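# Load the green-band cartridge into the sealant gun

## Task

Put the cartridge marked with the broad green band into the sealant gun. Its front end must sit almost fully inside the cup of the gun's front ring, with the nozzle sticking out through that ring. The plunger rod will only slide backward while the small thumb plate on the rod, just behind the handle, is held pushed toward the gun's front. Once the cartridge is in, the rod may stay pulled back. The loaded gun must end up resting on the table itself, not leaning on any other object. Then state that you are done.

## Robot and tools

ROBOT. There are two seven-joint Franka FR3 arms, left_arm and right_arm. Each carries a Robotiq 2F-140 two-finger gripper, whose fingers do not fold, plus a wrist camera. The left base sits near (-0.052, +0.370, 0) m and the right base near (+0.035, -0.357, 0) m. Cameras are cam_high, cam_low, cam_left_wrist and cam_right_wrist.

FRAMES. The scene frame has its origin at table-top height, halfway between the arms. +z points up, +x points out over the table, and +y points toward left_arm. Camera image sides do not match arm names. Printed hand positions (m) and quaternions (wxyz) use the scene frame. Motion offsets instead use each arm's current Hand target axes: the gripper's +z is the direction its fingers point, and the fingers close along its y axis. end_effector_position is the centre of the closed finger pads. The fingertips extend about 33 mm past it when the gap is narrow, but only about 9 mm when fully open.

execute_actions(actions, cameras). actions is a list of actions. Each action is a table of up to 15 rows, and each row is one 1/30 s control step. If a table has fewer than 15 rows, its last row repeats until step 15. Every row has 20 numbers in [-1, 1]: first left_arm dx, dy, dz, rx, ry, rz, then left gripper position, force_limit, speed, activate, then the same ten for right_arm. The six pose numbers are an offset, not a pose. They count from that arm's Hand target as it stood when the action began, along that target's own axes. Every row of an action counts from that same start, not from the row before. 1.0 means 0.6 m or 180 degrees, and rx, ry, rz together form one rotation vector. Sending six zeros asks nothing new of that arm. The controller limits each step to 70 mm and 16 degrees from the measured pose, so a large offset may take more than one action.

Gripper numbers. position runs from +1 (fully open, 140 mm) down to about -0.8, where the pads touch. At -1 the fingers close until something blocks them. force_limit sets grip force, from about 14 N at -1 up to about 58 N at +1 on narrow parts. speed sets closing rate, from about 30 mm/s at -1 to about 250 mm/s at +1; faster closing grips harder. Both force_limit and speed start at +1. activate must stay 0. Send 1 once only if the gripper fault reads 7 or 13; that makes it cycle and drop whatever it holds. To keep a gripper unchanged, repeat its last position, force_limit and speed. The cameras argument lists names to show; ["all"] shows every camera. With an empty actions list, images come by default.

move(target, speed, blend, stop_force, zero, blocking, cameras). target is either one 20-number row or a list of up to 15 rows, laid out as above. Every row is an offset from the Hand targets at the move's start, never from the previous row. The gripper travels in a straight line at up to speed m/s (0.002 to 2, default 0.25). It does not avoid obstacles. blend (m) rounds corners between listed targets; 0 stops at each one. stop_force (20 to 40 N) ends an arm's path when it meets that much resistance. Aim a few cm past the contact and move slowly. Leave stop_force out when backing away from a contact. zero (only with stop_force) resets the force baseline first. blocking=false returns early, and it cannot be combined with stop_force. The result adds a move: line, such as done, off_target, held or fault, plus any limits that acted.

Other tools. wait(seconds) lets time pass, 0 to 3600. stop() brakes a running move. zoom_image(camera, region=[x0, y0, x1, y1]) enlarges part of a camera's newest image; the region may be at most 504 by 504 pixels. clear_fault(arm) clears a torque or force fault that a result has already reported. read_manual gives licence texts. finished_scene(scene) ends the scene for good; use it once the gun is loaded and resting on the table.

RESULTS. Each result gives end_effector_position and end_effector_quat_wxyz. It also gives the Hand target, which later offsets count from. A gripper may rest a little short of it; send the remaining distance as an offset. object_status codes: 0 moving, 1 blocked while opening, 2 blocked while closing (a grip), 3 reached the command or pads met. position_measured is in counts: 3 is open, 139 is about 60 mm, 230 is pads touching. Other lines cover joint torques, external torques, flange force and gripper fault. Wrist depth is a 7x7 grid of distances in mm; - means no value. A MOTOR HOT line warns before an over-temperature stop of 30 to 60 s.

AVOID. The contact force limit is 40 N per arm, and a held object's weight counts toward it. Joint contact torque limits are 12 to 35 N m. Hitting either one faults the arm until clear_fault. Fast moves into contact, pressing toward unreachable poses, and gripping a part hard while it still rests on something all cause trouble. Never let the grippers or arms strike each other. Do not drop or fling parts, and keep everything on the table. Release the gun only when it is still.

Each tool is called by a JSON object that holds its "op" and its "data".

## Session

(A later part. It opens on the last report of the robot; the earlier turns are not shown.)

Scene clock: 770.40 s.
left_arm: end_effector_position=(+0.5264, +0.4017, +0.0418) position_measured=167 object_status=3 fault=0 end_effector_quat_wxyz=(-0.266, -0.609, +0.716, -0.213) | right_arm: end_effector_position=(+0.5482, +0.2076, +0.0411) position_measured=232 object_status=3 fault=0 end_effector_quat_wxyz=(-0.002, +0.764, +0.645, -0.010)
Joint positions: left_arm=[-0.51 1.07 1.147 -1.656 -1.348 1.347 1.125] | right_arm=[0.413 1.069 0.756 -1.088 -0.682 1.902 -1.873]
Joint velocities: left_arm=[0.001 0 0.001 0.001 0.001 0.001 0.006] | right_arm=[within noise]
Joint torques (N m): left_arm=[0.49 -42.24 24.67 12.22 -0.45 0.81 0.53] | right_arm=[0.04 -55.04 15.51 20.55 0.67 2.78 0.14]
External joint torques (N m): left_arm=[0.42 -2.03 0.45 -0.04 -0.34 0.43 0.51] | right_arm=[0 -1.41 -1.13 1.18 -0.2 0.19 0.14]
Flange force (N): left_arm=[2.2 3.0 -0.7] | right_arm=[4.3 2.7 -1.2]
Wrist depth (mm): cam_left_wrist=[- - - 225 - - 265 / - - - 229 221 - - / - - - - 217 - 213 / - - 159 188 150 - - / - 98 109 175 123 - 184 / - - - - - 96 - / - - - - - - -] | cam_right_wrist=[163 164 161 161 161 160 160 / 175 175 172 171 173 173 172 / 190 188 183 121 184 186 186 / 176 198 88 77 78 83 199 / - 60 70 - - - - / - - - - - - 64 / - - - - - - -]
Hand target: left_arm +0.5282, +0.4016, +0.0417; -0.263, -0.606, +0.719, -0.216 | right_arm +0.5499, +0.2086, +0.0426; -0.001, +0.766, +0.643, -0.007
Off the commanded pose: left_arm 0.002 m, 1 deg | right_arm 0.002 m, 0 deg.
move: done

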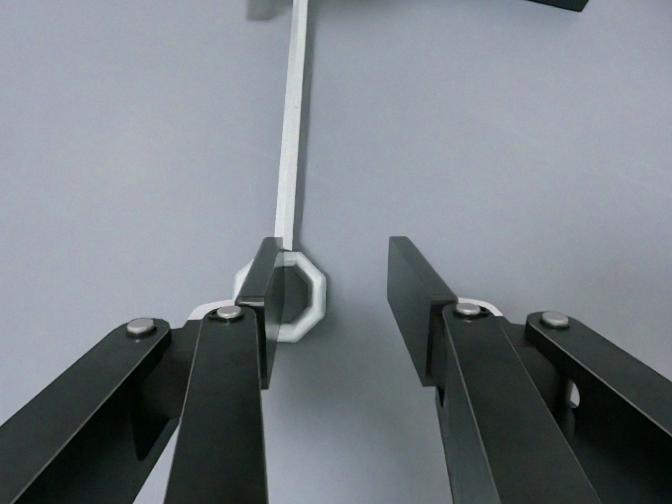

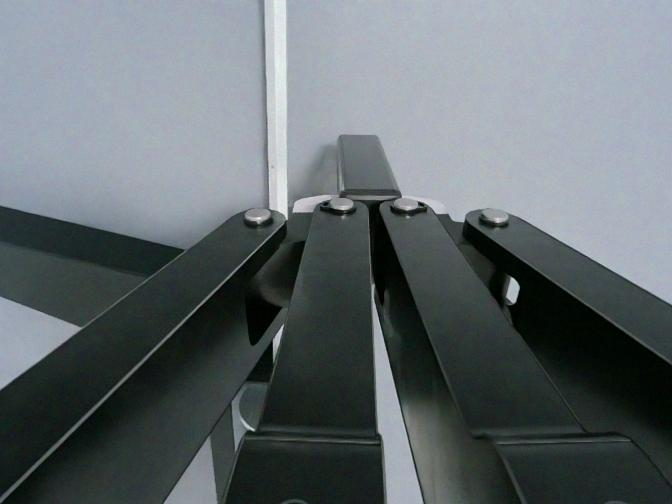

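{"op": "move", "data": {"target": [[0.054,0,-0.064,0,0,0,-0.3,0,-1,0,0,0.006,0,0,0,0,-0.82,0,1,0],[0.054,-0.032,-0.064,0,0,0,-0.3,0,-1,0,0,0.006,0,0,0,0,-0.82,0,1,0],[0,-0.032,0,0,0,0,-0.3,1,-1,0,0,0.006,0,0,0,0,-0.82,0,1,0]], "speed": 0.12}}

{"op": "move", "data": {"target": [0,0,0,0,0,0,-1,1,-0.5,0,0,0,0,0,0,0,-0.82,0,1,0], "cameras": ["cam_left_wrist"]}}

{"op": "move", "data": {"target": [-0.16,0,-0.134,0,0,0,-1,1,-0.5,0,0,0.02,0,0,0,0,-0.82,0,1,0], "speed": 0.05, "stop_force": 36, "cameras": ["cam_left_wrist","cam_right_wrist","cam_high"]}}

Scene clock: 781.27 s.
left_arm: end_effector_position=(+0.5458, +0.3980, +0.0417) position_measured=167 object_status=3 fault=0 end_effector_quat_wxyz=(-0.265, -0.609, +0.717, -0.214) | right_arm: end_effector_position=(+0.5536, +0.2088, +0.0439) position_measured=232 object_status=3 fault=0 end_effector_quat_wxyz=(-0.002, +0.767, +0.642, -0.005)
Joint positions: left_arm=[-0.475 1.089 1.123 -1.579 -1.363 1.345 1.085] | right_arm=[0.417 1.071 0.752 -1.072 -0.682 1.903 -1.873]
Joint torques (N m): left_arm=[0.62 -44.41 24.38 12.24 -0.26 0.7 0.45] | right_arm=[0.03 -54.57 15.34 21.11 0.96 2.47 -0.14]
External joint torques (N m): left_arm=[0.61 -2.29 0.52 -0.26 -0.07 0.29 0.43] | right_arm=[-0.04 -0.76 -1.1 1.69 0.1 -0.15 -0.14]
Flange force (N): left_arm=[2.9 4.2 -1.2] | right_arm=[11.4 7.7 -1.4]
Wrist depth (mm): cam_left_wrist=[- - - 213 - 252 - / 214 215 - 199 - - - / - - 202 - - 213 216 / 184 - 159 170 147 - 196 / - 174 114 159 112 - 186 / - - - - - 96 - / - - - - - - -] | cam_right_wrist=[165 166 164 164 166 163 163 / 176 176 174 174 176 176 175 / 191 191 188 121 187 190 189 / 185 201 89 77 78 83 203 / - 60 70 - - - - / - - - - - - 64 / - - - - - - -]
Hand target: left_arm +0.5471, +0.3983, +0.0415; -0.263, -0.606, +0.719, -0.216 | right_arm +0.5535, +0.2080, +0.0425; -0.001, +0.766, +0.643, -0.007
Off the commanded pose: left_arm 0.001 m, 1 deg | right_arm 0.002 m, 0 deg.
move: done

Scene clock: 781.87 s.
left_arm: end_effector_position=(+0.5459, +0.3982, +0.0417) position_measured=179 object_status=0 fault=0 end_effector_quat_wxyz=(-0.265, -0.608, +0.717, -0.214) | right_arm: end_effector_position=(+0.5536, +0.2088, +0.0439) position_measured=232 object_status=3 fault=0 end_effector_quat_wxyz=(-0.002, +0.767, +0.642, -0.005)
Joint positions: left_arm=[-0.475 1.089 1.123 -1.579 -1.363 1.346 1.087] | right_arm=[0.417 1.071 0.752 -1.072 -0.682 1.903 -1.873]
Joint torques (N m): left_arm=[0.44 -44.36 24.54 12.21 -0.78 0.74 0.34] | right_arm=[0.02 -54.58 15.36 21.11 0.96 2.47 -0.13]
External joint torques (N m): left_arm=[0.33 -2.21 0.64 -0.27 -0.59 0.32 0.32] | right_arm=[-0.27 -1.08 -1.09 1.9 0.09 -0.13 -0.13]
Flange force (N): left_arm=[3.4 4.1 -0.4] | right_arm=[10.9 7.7 -1.9]
Wrist depth (mm): cam_left_wrist=[- - - 246 - - - / - - - - 222 - - / - 196 199 - - 210 - / - - 191 171 151 - - / - - 103 160 111 - - / - 75 - 167 75 81 - / - - - 154 - - -] | cam_right_wrist=[165 166 162 164 166 163 163 / 177 177 174 174 176 175 175 / 191 191 188 121 187 190 190 / 182 - 89 77 78 83 208 / - 60 70 - - - - / - - - - - - 64 / - - - - - - -]
Hand target: left_arm +0.5471, +0.3983, +0.0415; -0.263, -0.606, +0.719, -0.216 | right_arm +0.5535, +0.2080, +0.0425; -0.001, +0.766, +0.643, -0.007
Off the commanded pose: left_arm 0.001 m, 0 deg | right_arm 0.002 m, 0 deg.
move: done

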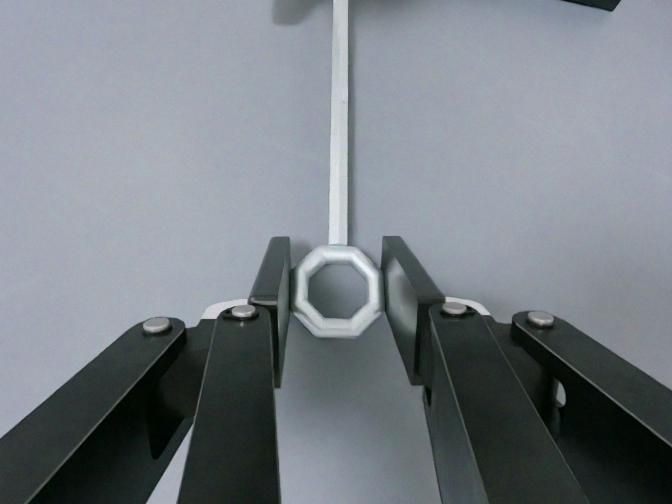

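Scene clock: 789.43 s.
left_arm: end_effector_position=(+0.5668, +0.4897, +0.0454) position_measured=179 object_status=2 fault=0 end_effector_quat_wxyz=(-0.286, -0.584, +0.725, -0.225) | right_arm: end_effector_position=(+0.5540, +0.2353, +0.0517) position_measured=232 object_status=3 fault=0 end_effector_quat_wxyz=(-0.018, +0.763, +0.645, +0.016)
Joint positions: left_arm=[-0.185 1.376 1.298 -1.159 -1.597 1.057 1.087] | right_arm=[0.49 1.056 0.657 -1.03 -0.575 1.957 -1.916]
Joint velocities: left_arm=[-0.009 0.026 0.042 0.002 -0.041 -0.024 -0.001] | right_arm=[0.008 -0.005 -0.015 -0.002 0.016 0.005 -0.004]
Joint torques (N m): left_arm=[14.72 -51.34 36.24 2.21 2.61 6.05 -0.01] | right_arm=[-8.78 -56.35 5.64 18.84 -0.87 -3.75 -0.43]
External joint torques (N m): left_arm=[14.79 -1.66 12.4 -5.06 2.94 5.81 -0.03] | right_arm=[-8.63 -1.44 -8.64 -1.93 -1.75 -6.48 -0.43]
Flange force (N): left_arm=[-13.5 5.3 -18.9] | right_arm=[0.0 0.0 0.0]
Wrist depth (mm): cam_left_wrist=[261 - 264 252 - - - / - - - 236 - - - / - 207 - 200 - - - / - 196 148 171 - 203 - / - - 102 163 112 - - / - 75 - - - 81 - / - - - 156 - - -] | cam_right_wrist=[174 173 173 173 173 172 173 / 185 185 183 182 185 184 183 / 166 167 188 121 194 197 197 / 214 169 88 77 77 83 212 / - 60 70 - - - - / - - - - - - 64 / - - - - - - -]
Hand target: left_arm +0.5686, +0.5217, +0.0418; -0.263, -0.606, +0.719, -0.216 | right_arm +0.5607, +0.2067, +0.0425; -0.001, +0.766, +0.643, -0.007 (not the last commanded pose)
Off the commanded pose: left_arm 0.032 m, 4 deg | right_arm 0.033 m, 3 deg.
move: moving (left_arm; no rest 5 s after the path's end), given up (right_arm; no force reading, so stop_force could not act: that arm's path ended)
Images, in order (width x height): cam_high 504x504, cam_left_wrist 672x504, cam_right_wrist 672x504.

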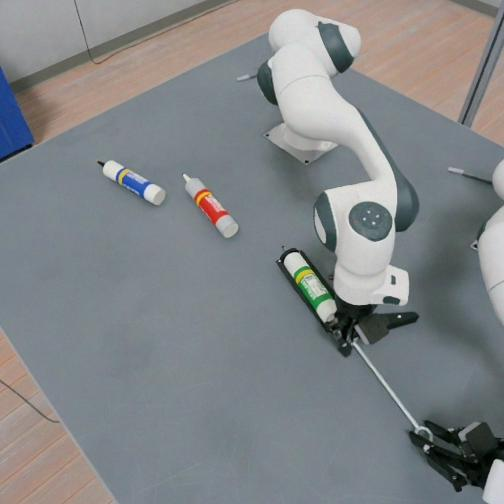

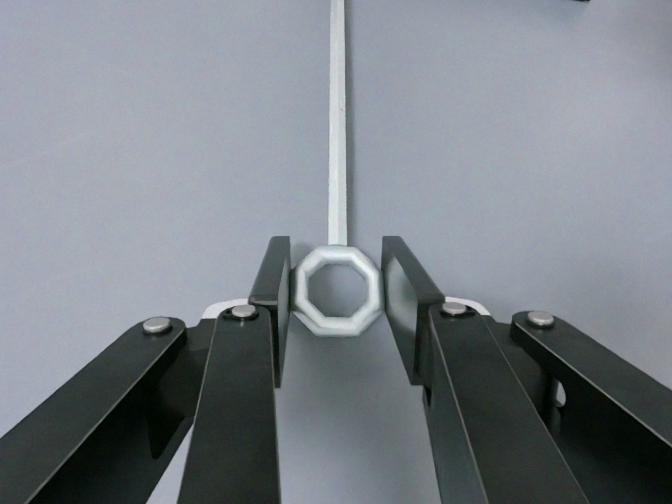

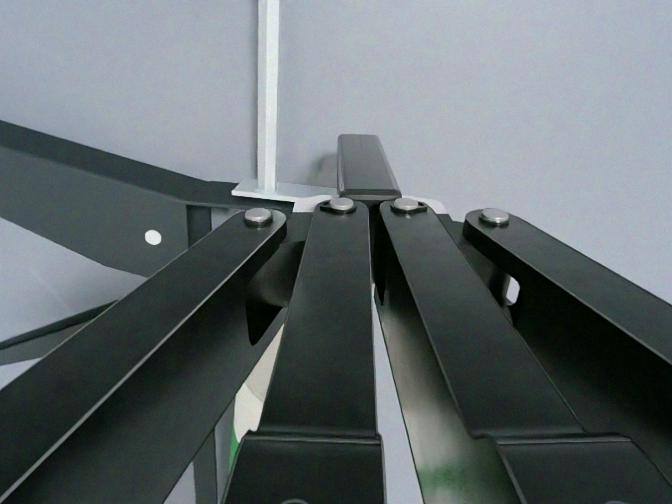

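{"op": "move", "data": {"target": [-0.051,0,-0.043,0,0,0,-1,1,-0.5,0,0,0,0,0,0,0,-0.82,0,1,0], "speed": 0.04, "stop_force": 36, "zero": false, "cameras": ["cam_left_wrist","cam_high"]}}

{"op": "zoom_image", "data": {"camera": "cam_high", "region": [260, 230, 380, 370]}}

Scene clock: 793.77 s.
left_arm: end_effector_position=(+0.5728, +0.5587, +0.0421) position_measured=179 object_status=2 fault=0 end_effector_quat_wxyz=(-0.266, -0.602, +0.721, -0.216) | right_arm: end_effector_position=(+0.5623, +0.2074, +0.0434) position_measured=232 object_status=3 fault=0 end_effector_quat_wxyz=(-0.002, +0.768, +0.640, -0.005)
Joint positions: left_arm=[0.001 1.426 1.319 -0.948 -1.634 1.064 1.037] | right_arm=[0.479 1.048 0.627 -1.041 -0.567 1.923 -1.923]
Joint velocities: left_arm=[0.001 -0.002 -0.001 0 0.001 0.002 -0.005] | right_arm=[within noise]
Joint torques (N m): left_arm=[1.2 -56.2 22.27 6.88 -0.97 1.48 -0.21] | right_arm=[0.34 -56.47 13.55 21.77 0.91 2.31 -0.3]
External joint torques (N m): left_arm=[1.25 -3.04 1.15 0.34 -0.58 1.03 -0.23] | right_arm=[0.49 -1.54 -0.16 0.79 0.05 -0.29 -0.3]
Flange force (N): left_arm=[0.0 0.0 0.0] | right_arm=[0.0 0.0 0.0]
Wrist depth (mm): cam_left_wrist=[- - - 242 236 - - / - 216 - 226 223 - - / - 206 205 - - 213 214 / - 186 186 168 - - - / - 177 103 161 112 - 182 / - 75 - - - 81 - / - - - - - - -] | cam_right_wrist=[164 164 147 161 165 163 163 / 148 147 134 157 175 175 175 / 191 170 143 121 187 190 189 / 207 200 89 77 78 83 202 / - 60 70 - - - - / - - - - - - 64 / - - - - - - -]
Hand target: left_arm +0.5753, +0.5605, +0.0421; -0.263, -0.606, +0.719, -0.216 (not the last commanded pose) | right_arm +0.5607, +0.2067, +0.0425; -0.001, +0.766, +0.643, -0.007
Off the commanded pose: left_arm 0.004 m, 1 deg | right_arm 0.002 m, 1 deg.
move: given up (left_arm; no force reading, so stop_force could not act: that arm's path ended)
Images, in order (width x height): cam_high 504x504, cam_left_wrist 672x504.

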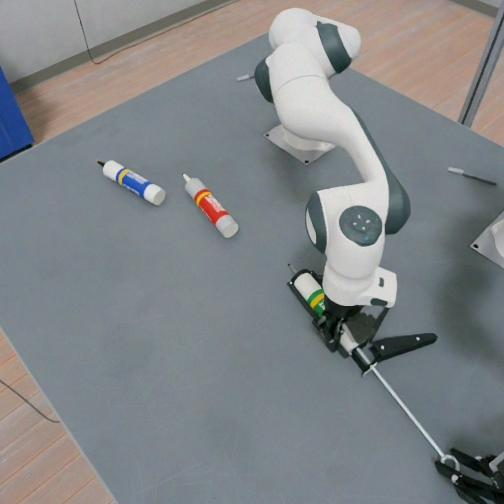

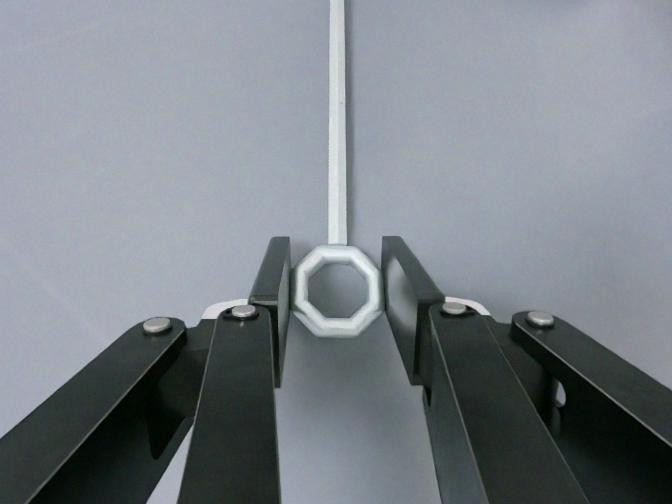

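Scaled by 3.600.

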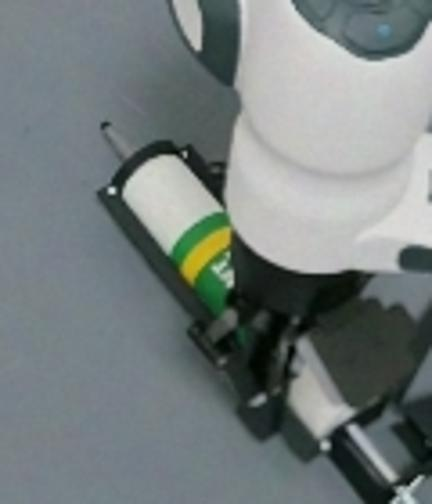

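{"op": "move", "data": {"target": [[0,0,0,0,0,0,-0.3,0,-1,0,0,0,-0.3,0,0,0,-0.82,0,1,0],[0,0,0,0,0,0,-0.3,0,-1,0,0.1,-0.03,-0.38,0,0,0,0.2,0,1,0],[0.129,0,-0.153,0,0,0,-0.3,0,-1,0,0.1,-0.03,-0.38,0,0,0,0.2,0,1,0]], "speed": 0.2, "cameras": ["cam_right_wrist","cam_high"]}}

{"op": "zoom_image", "data": {"camera": "cam_right_wrist", "region": [180, 100, 500, 420]}}

{"op": "zoom_image", "data": {"camera": "cam_high", "region": [270, 240, 400, 390]}}

Scene clock: 805.33 s.
left_arm: end_effector_position=(+0.5774, +0.5595, +0.1632) position_measured=167 object_status=3 fault=0 end_effector_quat_wxyz=(-0.260, -0.603, +0.722, -0.219) | right_arm: end_effector_position=(+0.5554, +0.2680, +0.2666) position_measured=104 object_status=3 fault=0 end_effector_quat_wxyz=(-0.014, +0.765, +0.640, +0.073)
Joint positions: left_arm=[0.047 1.275 1.362 -0.856 -1.607 0.94 0.931] | right_arm=[0.726 0.996 0.543 -0.503 -0.464 1.589 -1.997]
Joint velocities: left_arm=[0 0 0 0.001 0 0.001 -0.007] | right_arm=[within noise]
Joint torques (N m): left_arm=[0.67 -55.31 19.81 7.59 -0.75 0.3 -0.23] | right_arm=[0.06 -57.91 6.16 22.27 1.42 3.16 -0.13]
External joint torques (N m): left_arm=[0.44 -2.2 0.91 0.23 -0.12 -0.3 -0.25] | right_arm=[-0.08 -1.89 -0.93 1.19 0.53 0.18 -0.14]
Flange force (N): left_arm=[0.0 0.0 0.0] | right_arm=[0.0 0.0 0.0]
Wrist depth (mm): cam_left_wrist=[- - - 376 369 - 438 / - - - 367 382 374 - / - - - - 366 - - / - - 149 - 147 - - / - - 114 296 112 - - / - - - - - 96 - / - - - - - - -] | cam_right_wrist=[353 354 361 364 371 375 382 / 371 368 355 385 392 397 404 / 389 387 359 399 408 127 425 / - 82 380 422 436 109 84 / - - 445 450 472 84 62 / - - 486 502 494 - - / - - 521 521 535 - -]
Hand target: left_arm +0.5762, +0.5596, +0.1622; -0.263, -0.606, +0.719, -0.216 | right_arm +0.5560, +0.2706, +0.2701; -0.001, +0.766, +0.643, -0.007
Off the commanded pose: left_arm 0.002 m, 1 deg | right_arm 0.004 m, 9 deg.
elbow stopped short (right arm): the move would have taken joint 4 (elbow) straighter than the controller allows.
move: off_target (right_arm); target 2's new numbers were sent with right_arm's hand 0.003 m and 9 deg from that target
Images, in order (width x height): cam_high 504x504, cam_right_wrist 672x504.

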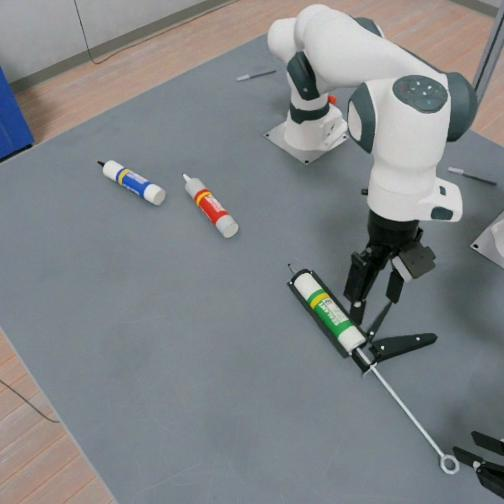

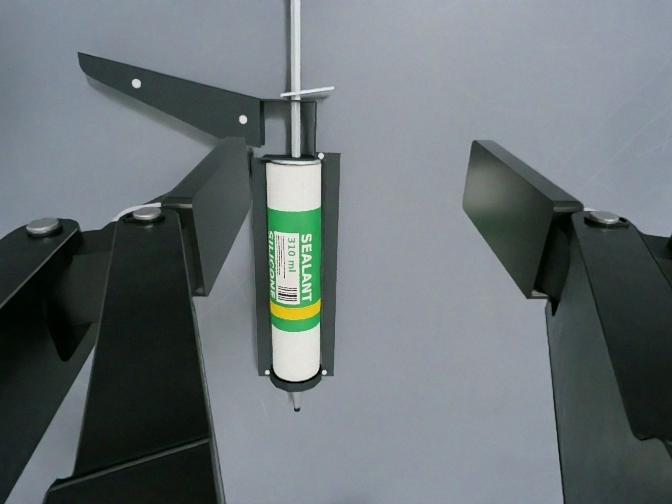

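Scaled by 1.575.

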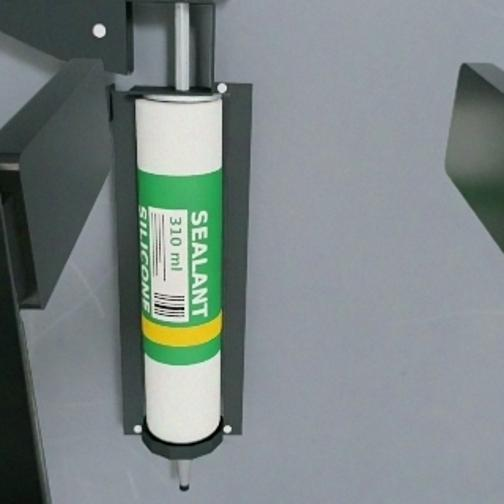

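Scaled by 3.360.

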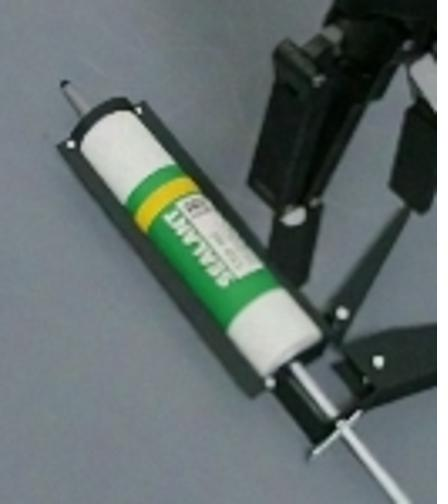

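{"op": "move", "data": {"target": [[-0.129,0,0.153,0,0,0,-0.3,0,-1,0,0,0,0,0,0,0,0.2,0,1,0],[-0.129,0,0.153,0,0,0,-1,0,-1,0,0,0,0,0,0,0,0.2,0,1,0],[-0.129,0,0.153,0,0,0,-0.99,0,-1,0,0,0,0,0,0,0,0.2,0,1,0],[-0.091,0,0.185,0,0,0,-0.99,0,-1,0,0,0,0,0,0,0,0.2,0,1,0]], "speed": [0.12,0.1,0.1,0.04], "cameras": ["cam_right_wrist","cam_left_wrist"]}}

{"op": "zoom_image", "data": {"camera": "cam_right_wrist", "region": [180, 100, 500, 420]}}

Scene clock: 814.37 s.
left_arm: end_effector_position=(+0.5704, +0.5319, +0.0414) position_measured=178 object_status=2 fault=0 end_effector_quat_wxyz=(-0.264, -0.611, +0.715, -0.215) | right_arm: end_effector_position=(+0.5551, +0.2683, +0.2667) position_measured=104 object_status=3 fault=0 end_effector_quat_wxyz=(-0.015, +0.765, +0.640, +0.073)
Joint positions: left_arm=[-0.126 1.409 1.343 -1.112 -1.632 1.072 1.057] | right_arm=[0.726 0.996 0.544 -0.503 -0.464 1.589 -1.997]
Joint velocities: left_arm=[0 0.001 0.003 -0.002 0 0.001 0.004] | right_arm=[within noise]
Joint torques (N m): left_arm=[-0.84 -53.41 25 5.45 -0.28 0.26 0.57] | right_arm=[-0.5 -57.78 6.98 22.15 0.99 3.12 -0.07]
External joint torques (N m): left_arm=[-1.12 -3.02 1.15 -0.59 0.01 -0.19 0.55] | right_arm=[-0.7 -1.74 -0.13 1.08 0.09 0.14 -0.08]
Flange force (N): left_arm=[11.0 11.5 3.0] | right_arm=[0.0 0.0 0.0]
Wrist depth (mm): cam_left_wrist=[- 238 - 239 - - 255 / - 220 - - - 228 - / - 202 - - - - - / - - 186 170 153 - - / - 176 106 173 113 - - / - 75 - 169 - 81 - / - - - - - - -] | cam_right_wrist=[355 357 360 367 370 377 385 / 371 367 374 386 391 397 403 / 391 389 360 401 409 118 430 / - 82 395 401 438 109 84 / - - 440 430 469 84 62 / - - - 454 499 - - / - - 524 530 - - -]
Hand target: left_arm +0.5702, +0.5311, +0.0419; -0.263, -0.606, +0.719, -0.216 | right_arm +0.5553, +0.2697, +0.2697; -0.016, +0.764, +0.641, +0.076 (not the last commanded pose)
Off the commanded pose: left_arm 0.001 m, 1 deg | right_arm 0.004 m, 9 deg.
move: done
Images, in order (width x height): cam_left_wrist 672x504, cam_right_wrist 672x504.

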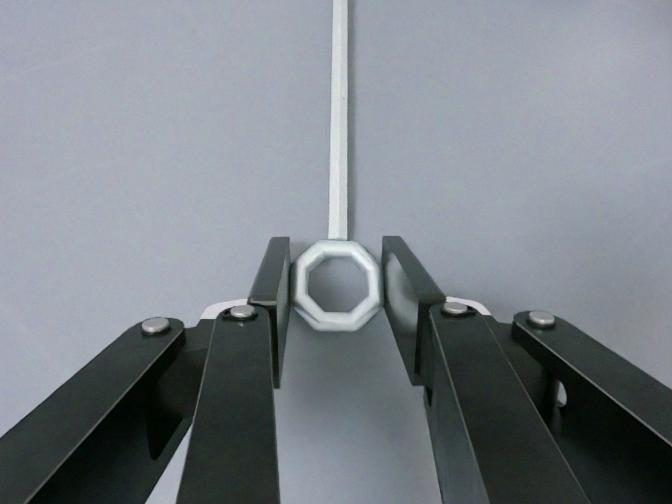

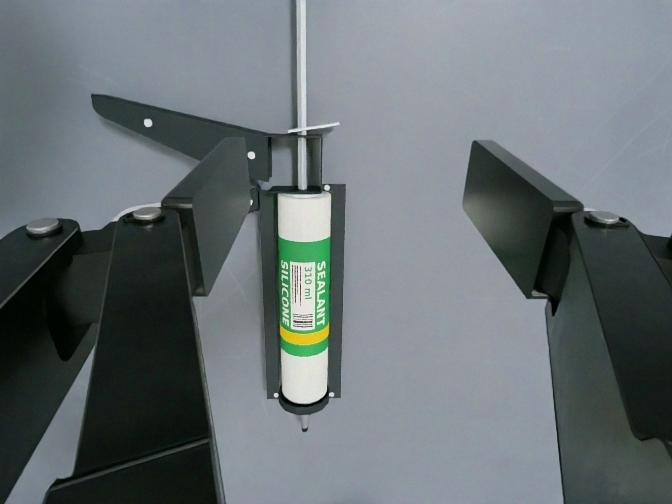

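Scaled by 1.575.

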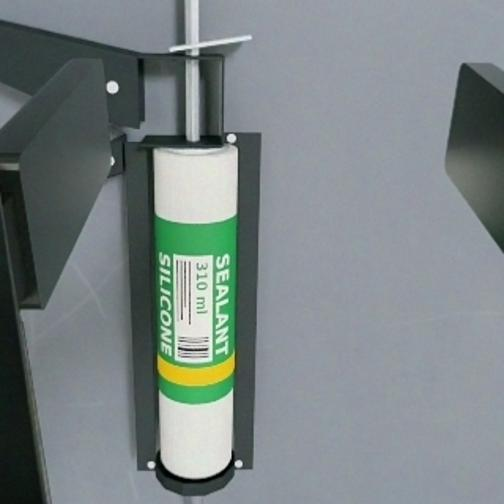

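{"op": "move", "data": {"target": [0,0,0,0,0,0,-0.99,0,-1,0,-0.25,-0.06,0.17,0.01,-0.045,0,0.2,0,1,0], "speed": 0.25, "cameras": ["cam_right_wrist"]}}

{"op": "zoom_image", "data": {"camera": "cam_right_wrist", "region": [220, 220, 460, 460]}}

Scene clock: 825.33 s.
left_arm: end_effector_position=(+0.5704, +0.5319, +0.0414) position_measured=178 object_status=2 fault=0 end_effector_quat_wxyz=(-0.264, -0.611, +0.715, -0.215) | right_arm: end_effector_position=(+0.5043, +0.1413, +0.1446) position_measured=104 object_status=3 fault=0 end_effector_quat_wxyz=(+0.018, +0.764, +0.645, +0.010)
Joint positions: left_arm=[-0.126 1.409 1.343 -1.112 -1.632 1.072 1.058] | right_arm=[0.326 0.558 0.635 -1.598 -0.405 2.042 -1.912]
Joint velocities: left_arm=[within noise] | right_arm=[-0.001 0 0 -0.001 0.001 0.004 0.003]
Joint torques (N m): left_arm=[-0.57 -53.36 25.16 5.43 -0.24 0.24 0.62] | right_arm=[-0.78 -44.26 9.97 23.98 1.19 2.77 0.13]
External joint torques (N m): left_arm=[-0.72 -2.86 1.26 -0.67 0.05 -0.21 0.6] | right_arm=[-0.84 -1.6 -0.6 1.05 0.42 0.13 0.13]
Flange force (N): left_arm=[10.0 11.1 2.3] | right_arm=[-2.1 0.2 -2.6]
Wrist depth (mm): cam_left_wrist=[230 - - 238 - 249 253 / - - - - - - - / - 201 - 206 202 - - / - 188 167 173 193 196 - / - - 103 161 113 184 - / - 75 - - - 81 - / - - - - - - -] | cam_right_wrist=[242 240 248 213 247 256 258 / 264 265 266 228 268 277 278 / - 277 257 248 285 128 300 / - 82 126 272 315 109 84 / - - 345 298 353 86 62 / - - 382 390 395 - - / - - 431 433 435 - -]
Hand target: left_arm +0.5702, +0.5311, +0.0419; -0.263, -0.606, +0.719, -0.216 | right_arm +0.5046, +0.1421, +0.1458; +0.017, +0.767, +0.642, +0.012
Off the commanded pose: left_arm 0.001 m, 1 deg | right_arm 0.001 m, 1 deg.
MOTOR HOT: a motor of the right arm is close to its limit. To cool a motor, set the load down, stop pushing, or move to a pose that needs little force. At that limit the right arm can sag while its brakes close.
move: done

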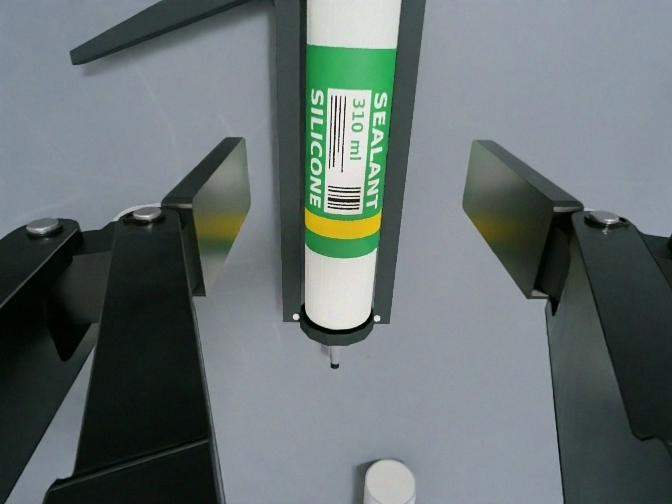

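Scaled by 2.100.

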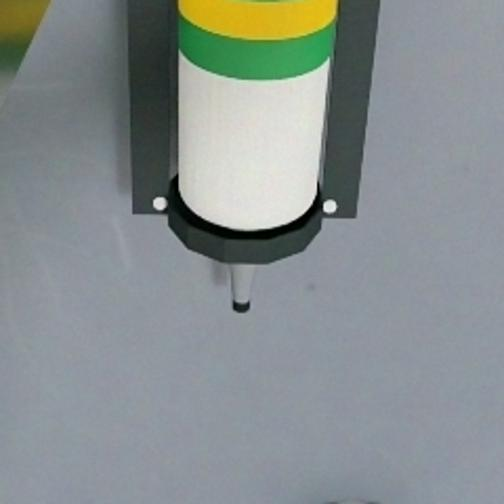

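{"op": "move", "data": {"target": [[0,0,0,0,0,0,-0.99,0,-1,0,-0.247,-0.012,0.03,0.0128,0,0,0,0,1,0],[0,0,0,0,0,0,-0.99,0,-1,0,-0.247,-0.017,0.171,0.0128,0,0,0,0,1,0]], "speed": 0.15, "cameras": ["cam_right_wrist","cam_high"]}}

Scene clock: 852.90 s.
left_arm: end_effector_position=(+0.5703, +0.5343, +0.0419) position_measured=178 object_status=2 fault=0 end_effector_quat_wxyz=(-0.262, -0.612, +0.715, -0.214) | right_arm: end_effector_position=(+0.4738, -0.0055, +0.0486) position_measured=129 object_status=3 fault=0 end_effector_quat_wxyz=(+0.006, +0.765, +0.644, -0.002)
Joint positions: left_arm=[-0.125 1.409 1.345 -1.114 -1.631 1.074 1.059] | right_arm=[0.03 0.367 0.669 -2.157 -0.359 2.413 -2.042]
Joint velocities: left_arm=[within noise] | right_arm=[0.002 0 -0.002 0.001 0 0.002 0.005]
Joint torques (N m): left_arm=[-1.87 -53.13 23.82 6.4 -1.05 -0.09 0.63] | right_arm=[0.3 -26.88 5.74 20.32 0.39 4.26 0.16]
External joint torques (N m): left_arm=[-1.96 -2.82 -0.03 0.32 -0.76 -0.54 0.61] | right_arm=[0.36 5.08 -1.59 0.32 -0.22 1.66 0.16]
Flange force (N): left_arm=[8.7 6.5 2.4] | right_arm=[11.7 9.0 16.8]
Wrist depth (mm): cam_left_wrist=[- - - - 247 - - / - - 217 218 - 241 - / - 200 - - - - 210 / 186 185 - 169 - 193 200 / - - 103 161 112 187 - / - 75 - 167 - 81 - / - - - - - - -] | cam_right_wrist=[- 165 161 125 126 163 166 / 177 176 173 135 136 178 178 / 189 187 134 162 143 186 193 / - 88 201 208 209 90 78 / - - 230 230 236 - 65 / - - 255 256 257 - - / - - 286 288 274 - -]
Hand target: left_arm +0.5702, +0.5311, +0.0419; -0.263, -0.606, +0.719, -0.216 | right_arm +0.4726, -0.0032, +0.0435; +0.002, +0.767, +0.642, -0.001
Off the commanded pose: left_arm 0.003 m, 1 deg | right_arm 0.006 m, 1 deg.
MOTOR HOT: cleared for the motors of the right arm.
move: off_target (right_arm)
Images, in order (width x height): cam_high 504x504, cam_right_wrist 672x504.

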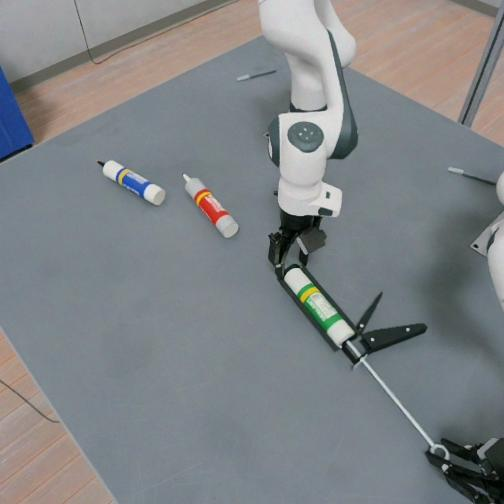

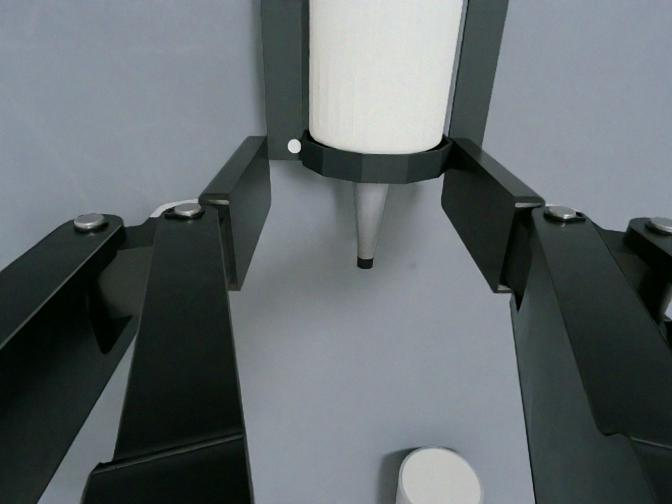

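{"op": "move", "data": {"target": [[0,0,0,0,0,0,-0.99,0,-1,0,0,0,-0.04,0,0,0,0,0,1,0],[0,0,0,0,0,0,-0.99,0,-1,0,-0.032,0.004,-0.04,0,0,0,-0.45,0,1,0],[0,0,0,0,0,0,-0.99,0,-1,0,-0.032,0.004,0.003,0,0,0,-0.45,0,1,0]], "speed": 0.1, "cameras": ["cam_right_wrist"]}}

Scene clock: 860.30 s.
left_arm: end_effector_position=(+0.5704, +0.5337, +0.0417) position_measured=178 object_status=2 fault=0 end_effector_quat_wxyz=(-0.262, -0.611, +0.716, -0.215) | right_arm: end_effector_position=(+0.4706, -0.0232, +0.0418) position_measured=186 object_status=3 fault=0 end_effector_quat_wxyz=(+0.001, +0.765, +0.644, -0.003)
Joint positions: left_arm=[-0.126 1.409 1.345 -1.114 -1.631 1.075 1.061] | right_arm=[-0.02 0.35 0.686 -2.207 -0.351 2.446 -2.071]
Joint velocities: left_arm=[within noise] | right_arm=[0.001 0.001 -0.001 0 -0.001 0.003 0.005]
Joint torques (N m): left_arm=[-0.78 -53.15 24.39 5.99 -0.11 -0.05 0.51] | right_arm=[0.2 -31.45 6.22 21.17 0.3 2.76 0.19]
External joint torques (N m): left_arm=[-0.98 -2.8 0.51 -0.06 0.18 -0.5 0.49] | right_arm=[0.16 -0.65 -0.95 1.54 -0.29 0.15 0.19]
Flange force (N): left_arm=[8.0 7.4 0.8] | right_arm=[4.3 3.6 1.3]
Wrist depth (mm): cam_left_wrist=[- 235 - 243 - - 260 / - 221 - - - - - / - 198 202 198 208 - - / - - 145 169 151 195 195 / - - 103 164 112 183 - / - 75 - - - 81 - / - - - - - - -] | cam_right_wrist=[157 158 153 118 118 156 159 / 169 169 169 124 130 170 171 / 183 184 181 154 122 184 185 / - 77 82 197 107 88 195 / - - - 217 - 65 - / - - - 245 - - 65 / - - - 276 - - -]
Hand target: left_arm +0.5702, +0.5311, +0.0419; -0.263, -0.606, +0.719, -0.216 | right_arm +0.4716, -0.0225, +0.0418; +0.002, +0.767, +0.642, -0.001
Off the commanded pose: left_arm 0.003 m, 1 deg | right_arm 0.001 m, 0 deg.
move: done

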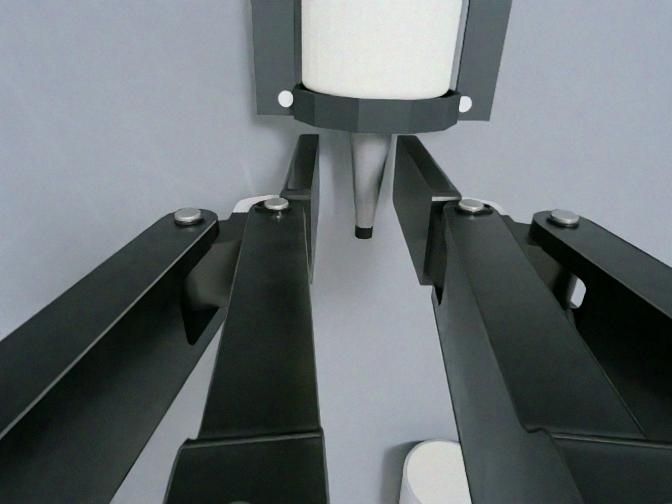

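{"op": "move", "data": {"target": [[0,0,0,0,0,0,-0.99,0,-1,0,0,0,0,0,0,0,-1,0,-1,0],[0,0,0,0,0,0,-0.99,0,-1,0,0,0,-0.008,0,0,0,-1,0,-1,0],[0,0,0,0,0,0,-0.99,0,-1,0,-0.024,0,-0.008,0,0,0,-1,0,-1,0]], "speed": [0.05,0.03,0.03], "cameras": ["cam_right_wrist"]}}

Scene clock: 865.57 s.
left_arm: end_effector_position=(+0.5703, +0.5299, +0.0416) position_measured=178 object_status=2 fault=0 end_effector_quat_wxyz=(-0.264, -0.608, +0.717, -0.216) | right_arm: end_effector_position=(+0.4684, -0.0337, +0.0462) position_measured=215 object_status=2 fault=0 end_effector_quat_wxyz=(+0.001, +0.768, +0.641, +0.000)
Joint positions: left_arm=[-0.129 1.409 1.342 -1.114 -1.631 1.071 1.063] | right_arm=[-0.061 0.317 0.71 -2.243 -0.331 2.459 -2.089]
Joint velocities: left_arm=[within noise] | right_arm=[0 0 0.002 -0.001 0 0.001 -0.005]
Joint torques (N m): left_arm=[1.33 -53.1 25.85 5.66 0.04 0.52 0.42] | right_arm=[-2.26 -31.29 5.23 20.37 0.84 2.07 -0.33]
External joint torques (N m): left_arm=[1.41 -2.75 2.05 -0.53 0.34 0.1 0.4] | right_arm=[-2.36 -2.17 -1.42 0.83 0.26 -0.52 -0.33]
Flange force (N): left_arm=[3.3 4.7 -3.4] | right_arm=[-7.0 0.3 -8.0]
Wrist depth (mm): cam_left_wrist=[- - - - - - - / - - 219 219 - - - / - - - 205 - - - / - 186 - 170 - - - / - - 105 - 112 - 183 / - 75 - - - 81 - / - - - - - - -] | cam_right_wrist=[161 161 157 119 123 162 163 / 173 173 174 140 174 175 172 / 187 187 185 135 183 189 193 / 200 197 88 83 78 84 203 / - - - - - 65 - / - - - - - - 65 / - - - - - - -]
Hand target: left_arm +0.5702, +0.5311, +0.0419; -0.263, -0.606, +0.719, -0.216 | right_arm +0.4690, -0.0367, +0.0467; +0.002, +0.767, +0.642, -0.001
Off the commanded pose: left_arm 0.001 m, 0 deg | right_arm 0.003 m, 0 deg.
move: done

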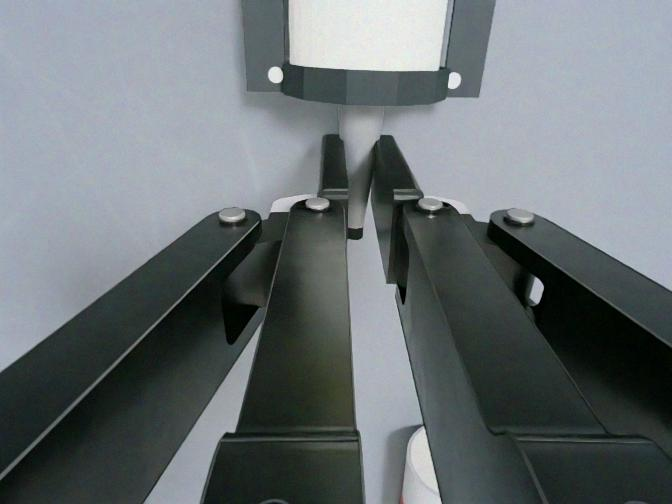

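{"op": "move", "data": {"target": [0,0,0,0,0,0,-0.99,0,-1,0,-0.02,0,0,0,0,0,-1,0,-1,0], "speed": 0.03, "cameras": ["cam_right_wrist"]}}

Scene clock: 869.37 s.
left_arm: end_effector_position=(+0.5696, +0.5232, +0.0414) position_measured=178 object_status=2 fault=0 end_effector_quat_wxyz=(-0.270, -0.604, +0.718, -0.216) | right_arm: end_effector_position=(+0.4662, -0.0409, +0.0471) position_measured=215 object_status=2 fault=0 end_effector_quat_wxyz=(-0.001, +0.767, +0.642, +0.003)
Joint positions: left_arm=[-0.134 1.41 1.339 -1.113 -1.632 1.063 1.063] | right_arm=[-0.092 0.295 0.728 -2.274 -0.316 2.479 -2.112]
Joint velocities: left_arm=[within noise] | right_arm=[-0.002 0 0 0 0.001 0 -0.006]
Joint torques (N m): left_arm=[4.45 -53.51 28.41 4.72 0.28 1.65 0.37] | right_arm=[-3.66 -30.94 3.23 19.52 0.53 1.11 -0.34]
External joint torques (N m): left_arm=[4.37 -3.15 4.66 -1.43 0.58 1.26 0.35] | right_arm=[-3.78 -2.81 -3.09 -0.09 -0.04 -1.54 -0.34]
Flange force (N): left_arm=[-0.3 4.1 -7.7] | right_arm=[-11.3 -0.2 -10.0]
Wrist depth (mm): cam_left_wrist=[- - - - - - - / - - 222 - - - - / - - - - - - 216 / - - - 169 192 193 - / - - 105 162 112 184 - / - 75 - 168 - 81 - / - - - - - - -] | cam_right_wrist=[162 162 157 119 126 164 164 / 174 174 174 140 175 175 176 / 187 188 185 135 183 190 190 / 200 197 88 83 78 84 204 / - - - - - 65 - / - - - - - - 65 / - - - - - - -]
Hand target: left_arm +0.5702, +0.5311, +0.0419; -0.263, -0.606, +0.719, -0.216 | right_arm +0.4669, -0.0485, +0.0467; +0.002, +0.767, +0.642, -0.001
Off the commanded pose: left_arm 0.008 m, 1 deg | right_arm 0.008 m, 1 deg.
move: off_target (right_arm)

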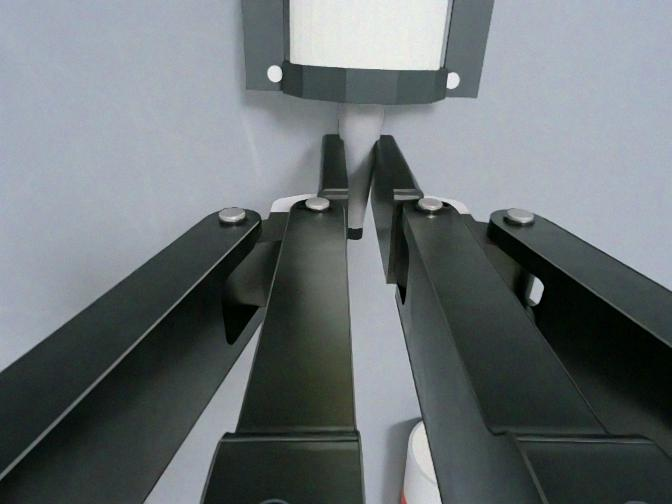

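{"op": "move", "data": {"target": [0,0,0,0,0,0,-0.99,0,-1,0,0.013,0,0.008,0,0,0,-1,0,-1,0], "speed": 0.05}}

{"op": "move", "data": {"target": [[0,0,0,0,0,0,-0.99,0,-1,0,0,0,0.0005,0,0,0,-0.4,0,-1,0],[0,0,0,0,0,0,-0.99,0,-1,0,0,0,-0.25,0,0,0,-0.4,0,-1,0]], "speed": 0.15}}

{"op": "move", "data": {"target": [[0.0006,0,0,0,0,0,-0.3,0,-1,0,0,0,0,0,0,0,-0.4,0,-1,0],[0.129,0,-0.153,0,0,0,-0.3,0,-1,0,0,0,0,0,0,0,-0.4,0,-1,0]], "speed": 0.15, "cameras": ["all"]}}

Scene clock: 883.23 s.
left_arm: end_effector_position=(+0.5696, +0.5260, +0.0418) position_measured=178 object_status=2 fault=0 end_effector_quat_wxyz=(-0.268, -0.605, +0.718, -0.216) | right_arm: end_effector_position=(+0.4685, -0.0379, +0.0436) position_measured=215 object_status=2 fault=0 end_effector_quat_wxyz=(+0.001, +0.764, +0.645, +0.002)
Joint positions: left_arm=[-0.132 1.41 1.341 -1.113 -1.632 1.065 1.063] | right_arm=[-0.068 0.312 0.708 -2.258 -0.332 2.476 -2.104]
Joint torques (N m): left_arm=[2.33 -53.26 27.01 5.34 0.08 1.28 0.37] | right_arm=[-0.69 -28.74 4.23 20.65 0.11 2.14 0.18]
External joint torques (N m): left_arm=[2.44 -2.96 3.3 -0.87 0.39 0.88 0.35] | right_arm=[-0.75 0.31 -2.3 1.14 -0.47 -0.49 0.18]
Flange force (N): left_arm=[2.2 4.6 -4.6] | right_arm=[5.0 6.8 4.1]
Wrist depth (mm): cam_left_wrist=[- - - - - - - / - - 221 220 227 - 227 / - - - - - - 216 / - - 188 170 - - - / - - 103 162 112 184 - / - 75 - - - 81 - / - - - - - - -] | cam_right_wrist=[158 159 155 119 123 160 161 / 170 171 171 127 154 173 173 / 184 184 182 135 180 187 188 / 197 194 88 83 78 84 200 / - - - - - 65 - / - - - - - - 65 / - - - - - - -]
Hand target: left_arm +0.5702, +0.5311, +0.0419; -0.263, -0.606, +0.719, -0.216 | right_arm +0.4683, -0.0408, +0.0419; +0.002, +0.767, +0.642, -0.001
Off the commanded pose: left_arm 0.005 m, 1 deg | right_arm 0.003 m, 1 deg.
move: done

Scene clock: 886.40 s.
left_arm: end_effector_position=(+0.5697, +0.5274, +0.0418) position_measured=178 object_status=2 fault=0 end_effector_quat_wxyz=(-0.267, -0.606, +0.718, -0.216) | right_arm: end_effector_position=(+0.4680, -0.0392, +0.1909) position_measured=179 object_status=3 fault=0 end_effector_quat_wxyz=(+0.002, +0.768, +0.640, -0.001)
Joint positions: left_arm=[-0.131 1.41 1.342 -1.113 -1.632 1.066 1.064] | right_arm=[-0.159 0 0.807 -2.146 -0.006 2.144 -2.322]
Joint velocities: left_arm=[within noise] | right_arm=[0.001 0 0.001 0.001 0 0 -0.007]
Joint torques (N m): left_arm=[1.7 -53.31 26.4 5.44 -0.06 1.06 0.37] | right_arm=[-0.93 -21.99 -0.84 25.39 1.31 2.35 -0.35]
External joint torques (N m): left_arm=[1.65 -3.1 2.68 -0.66 0.24 0.65 0.35] | right_arm=[-0.98 -0.81 -0.88 1.56 0.52 -0.25 -0.35]
Flange force (N): left_arm=[3.6 4.9 -3.4] | right_arm=[-2.5 1.0 -5.3]
Wrist depth (mm): cam_left_wrist=[- - 239 - 252 - - / - - 222 204 - - - / - - - 202 211 - 208 / 184 - - 186 150 - 197 / - - 103 164 112 - 183 / - 75 - 167 - 81 - / - - - - - - -] | cam_right_wrist=[279 287 287 250 284 288 291 / 309 310 309 307 310 312 312 / 333 333 323 331 136 336 337 / 351 81 77 360 111 87 355 / - - - 401 - 65 70 / - - - 446 - - 66 / - - - 503 - - -]
Hand target: left_arm +0.5702, +0.5311, +0.0419; -0.263, -0.606, +0.719, -0.216 | right_arm +0.4682, -0.0402, +0.1919; +0.002, +0.767, +0.642, -0.001
Off the commanded pose: left_arm 0.004 m, 0 deg | right_arm 0.001 m, 0 deg.
move: done

Scene clock: 888.67 s.
left_arm: end_effector_position=(+0.5726, +0.5300, +0.1631) position_measured=167 object_status=3 fault=0 end_effector_quat_wxyz=(-0.260, -0.602, +0.722, -0.219) | right_arm: end_effector_position=(+0.4680, -0.0392, +0.1909) position_measured=179 object_status=3 fault=0 end_effector_quat_wxyz=(+0.002, +0.767, +0.641, -0.001)
Joint positions: left_arm=[-0.103 1.259 1.413 -1.046 -1.586 0.94 0.988] | right_arm=[-0.159 0 0.807 -2.146 -0.005 2.144 -2.325]
Joint velocities: left_arm=[0 0.001 0.001 -0.001 -0.001 -0.001 -0.006] | right_arm=[within noise]
Joint torques (N m): left_arm=[0.62 -52.12 23.27 7.47 -0.47 0.23 -0.16] | right_arm=[-0.99 -22.02 -0.89 25.35 1.32 2.33 -0.28]
External joint torques (N m): left_arm=[0.6 -1.97 1.03 0.12 0.06 -0.29 -0.18] | right_arm=[-1 -0.8 -0.9 1.51 0.54 -0.27 -0.28]
Flange force (N): left_arm=[1.5 -0.2 -3.7] | right_arm=[-2.4 0.9 -5.2]
Wrist depth (mm): cam_left_wrist=[- - - 383 372 - - / - - - - - - - / - - - - - - - / 321 319 317 323 147 - 331 / - 93 109 - 112 - 325 / - - - - - 96 - / - - - 257 - - -] | cam_right_wrist=[282 287 288 248 288 289 289 / 308 310 310 305 300 310 312 / 333 333 324 325 130 335 338 / 351 81 77 367 112 87 353 / - - - 405 - 65 70 / - - - - - - 66 / - - - - - - -]
Hand target: left_arm +0.5711, +0.5303, +0.1620; -0.263, -0.606, +0.719, -0.216 | right_arm +0.4682, -0.0402, +0.1919; +0.002, +0.767, +0.642, -0.001
Off the commanded pose: left_arm 0.002 m, 1 deg | right_arm 0.001 m, 0 deg.
move: done

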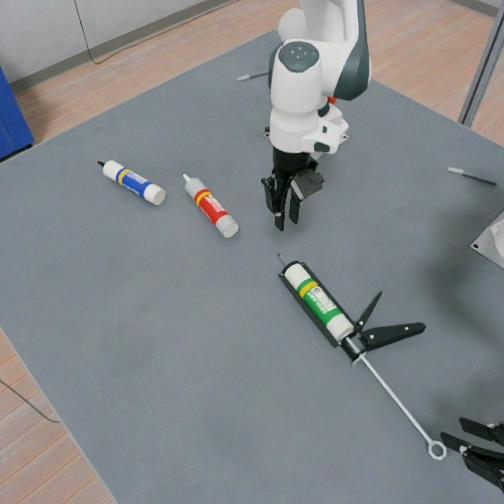

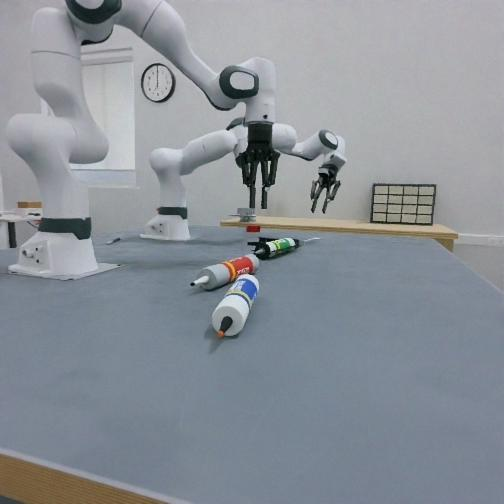

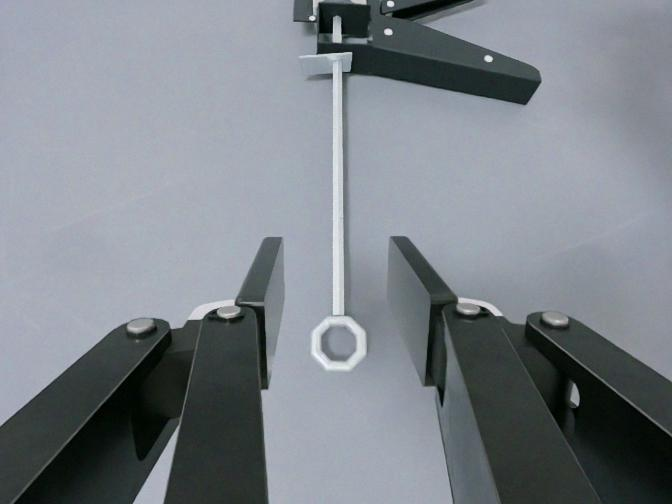

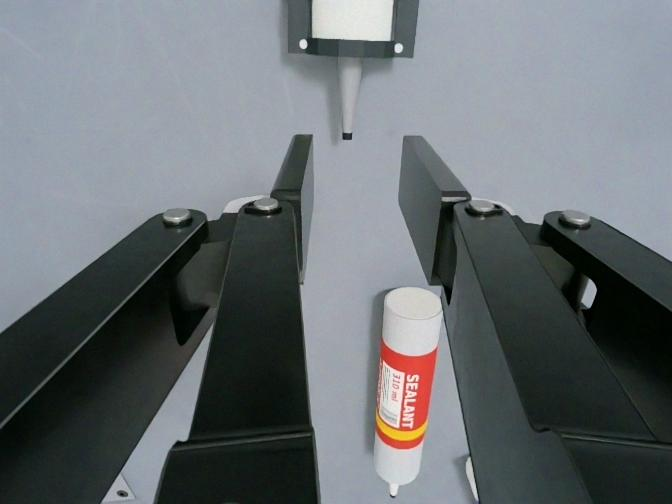

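{"op": "zoom_image", "data": {"camera": "cam_right_wrist", "region": [260, 0, 440, 150]}}

Scaled by 2.800.

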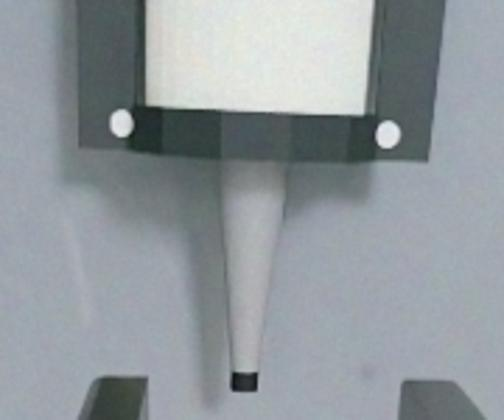

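{"op": "finished_scene", "data": {"scene": 1}}

The scene is finished: the task was done.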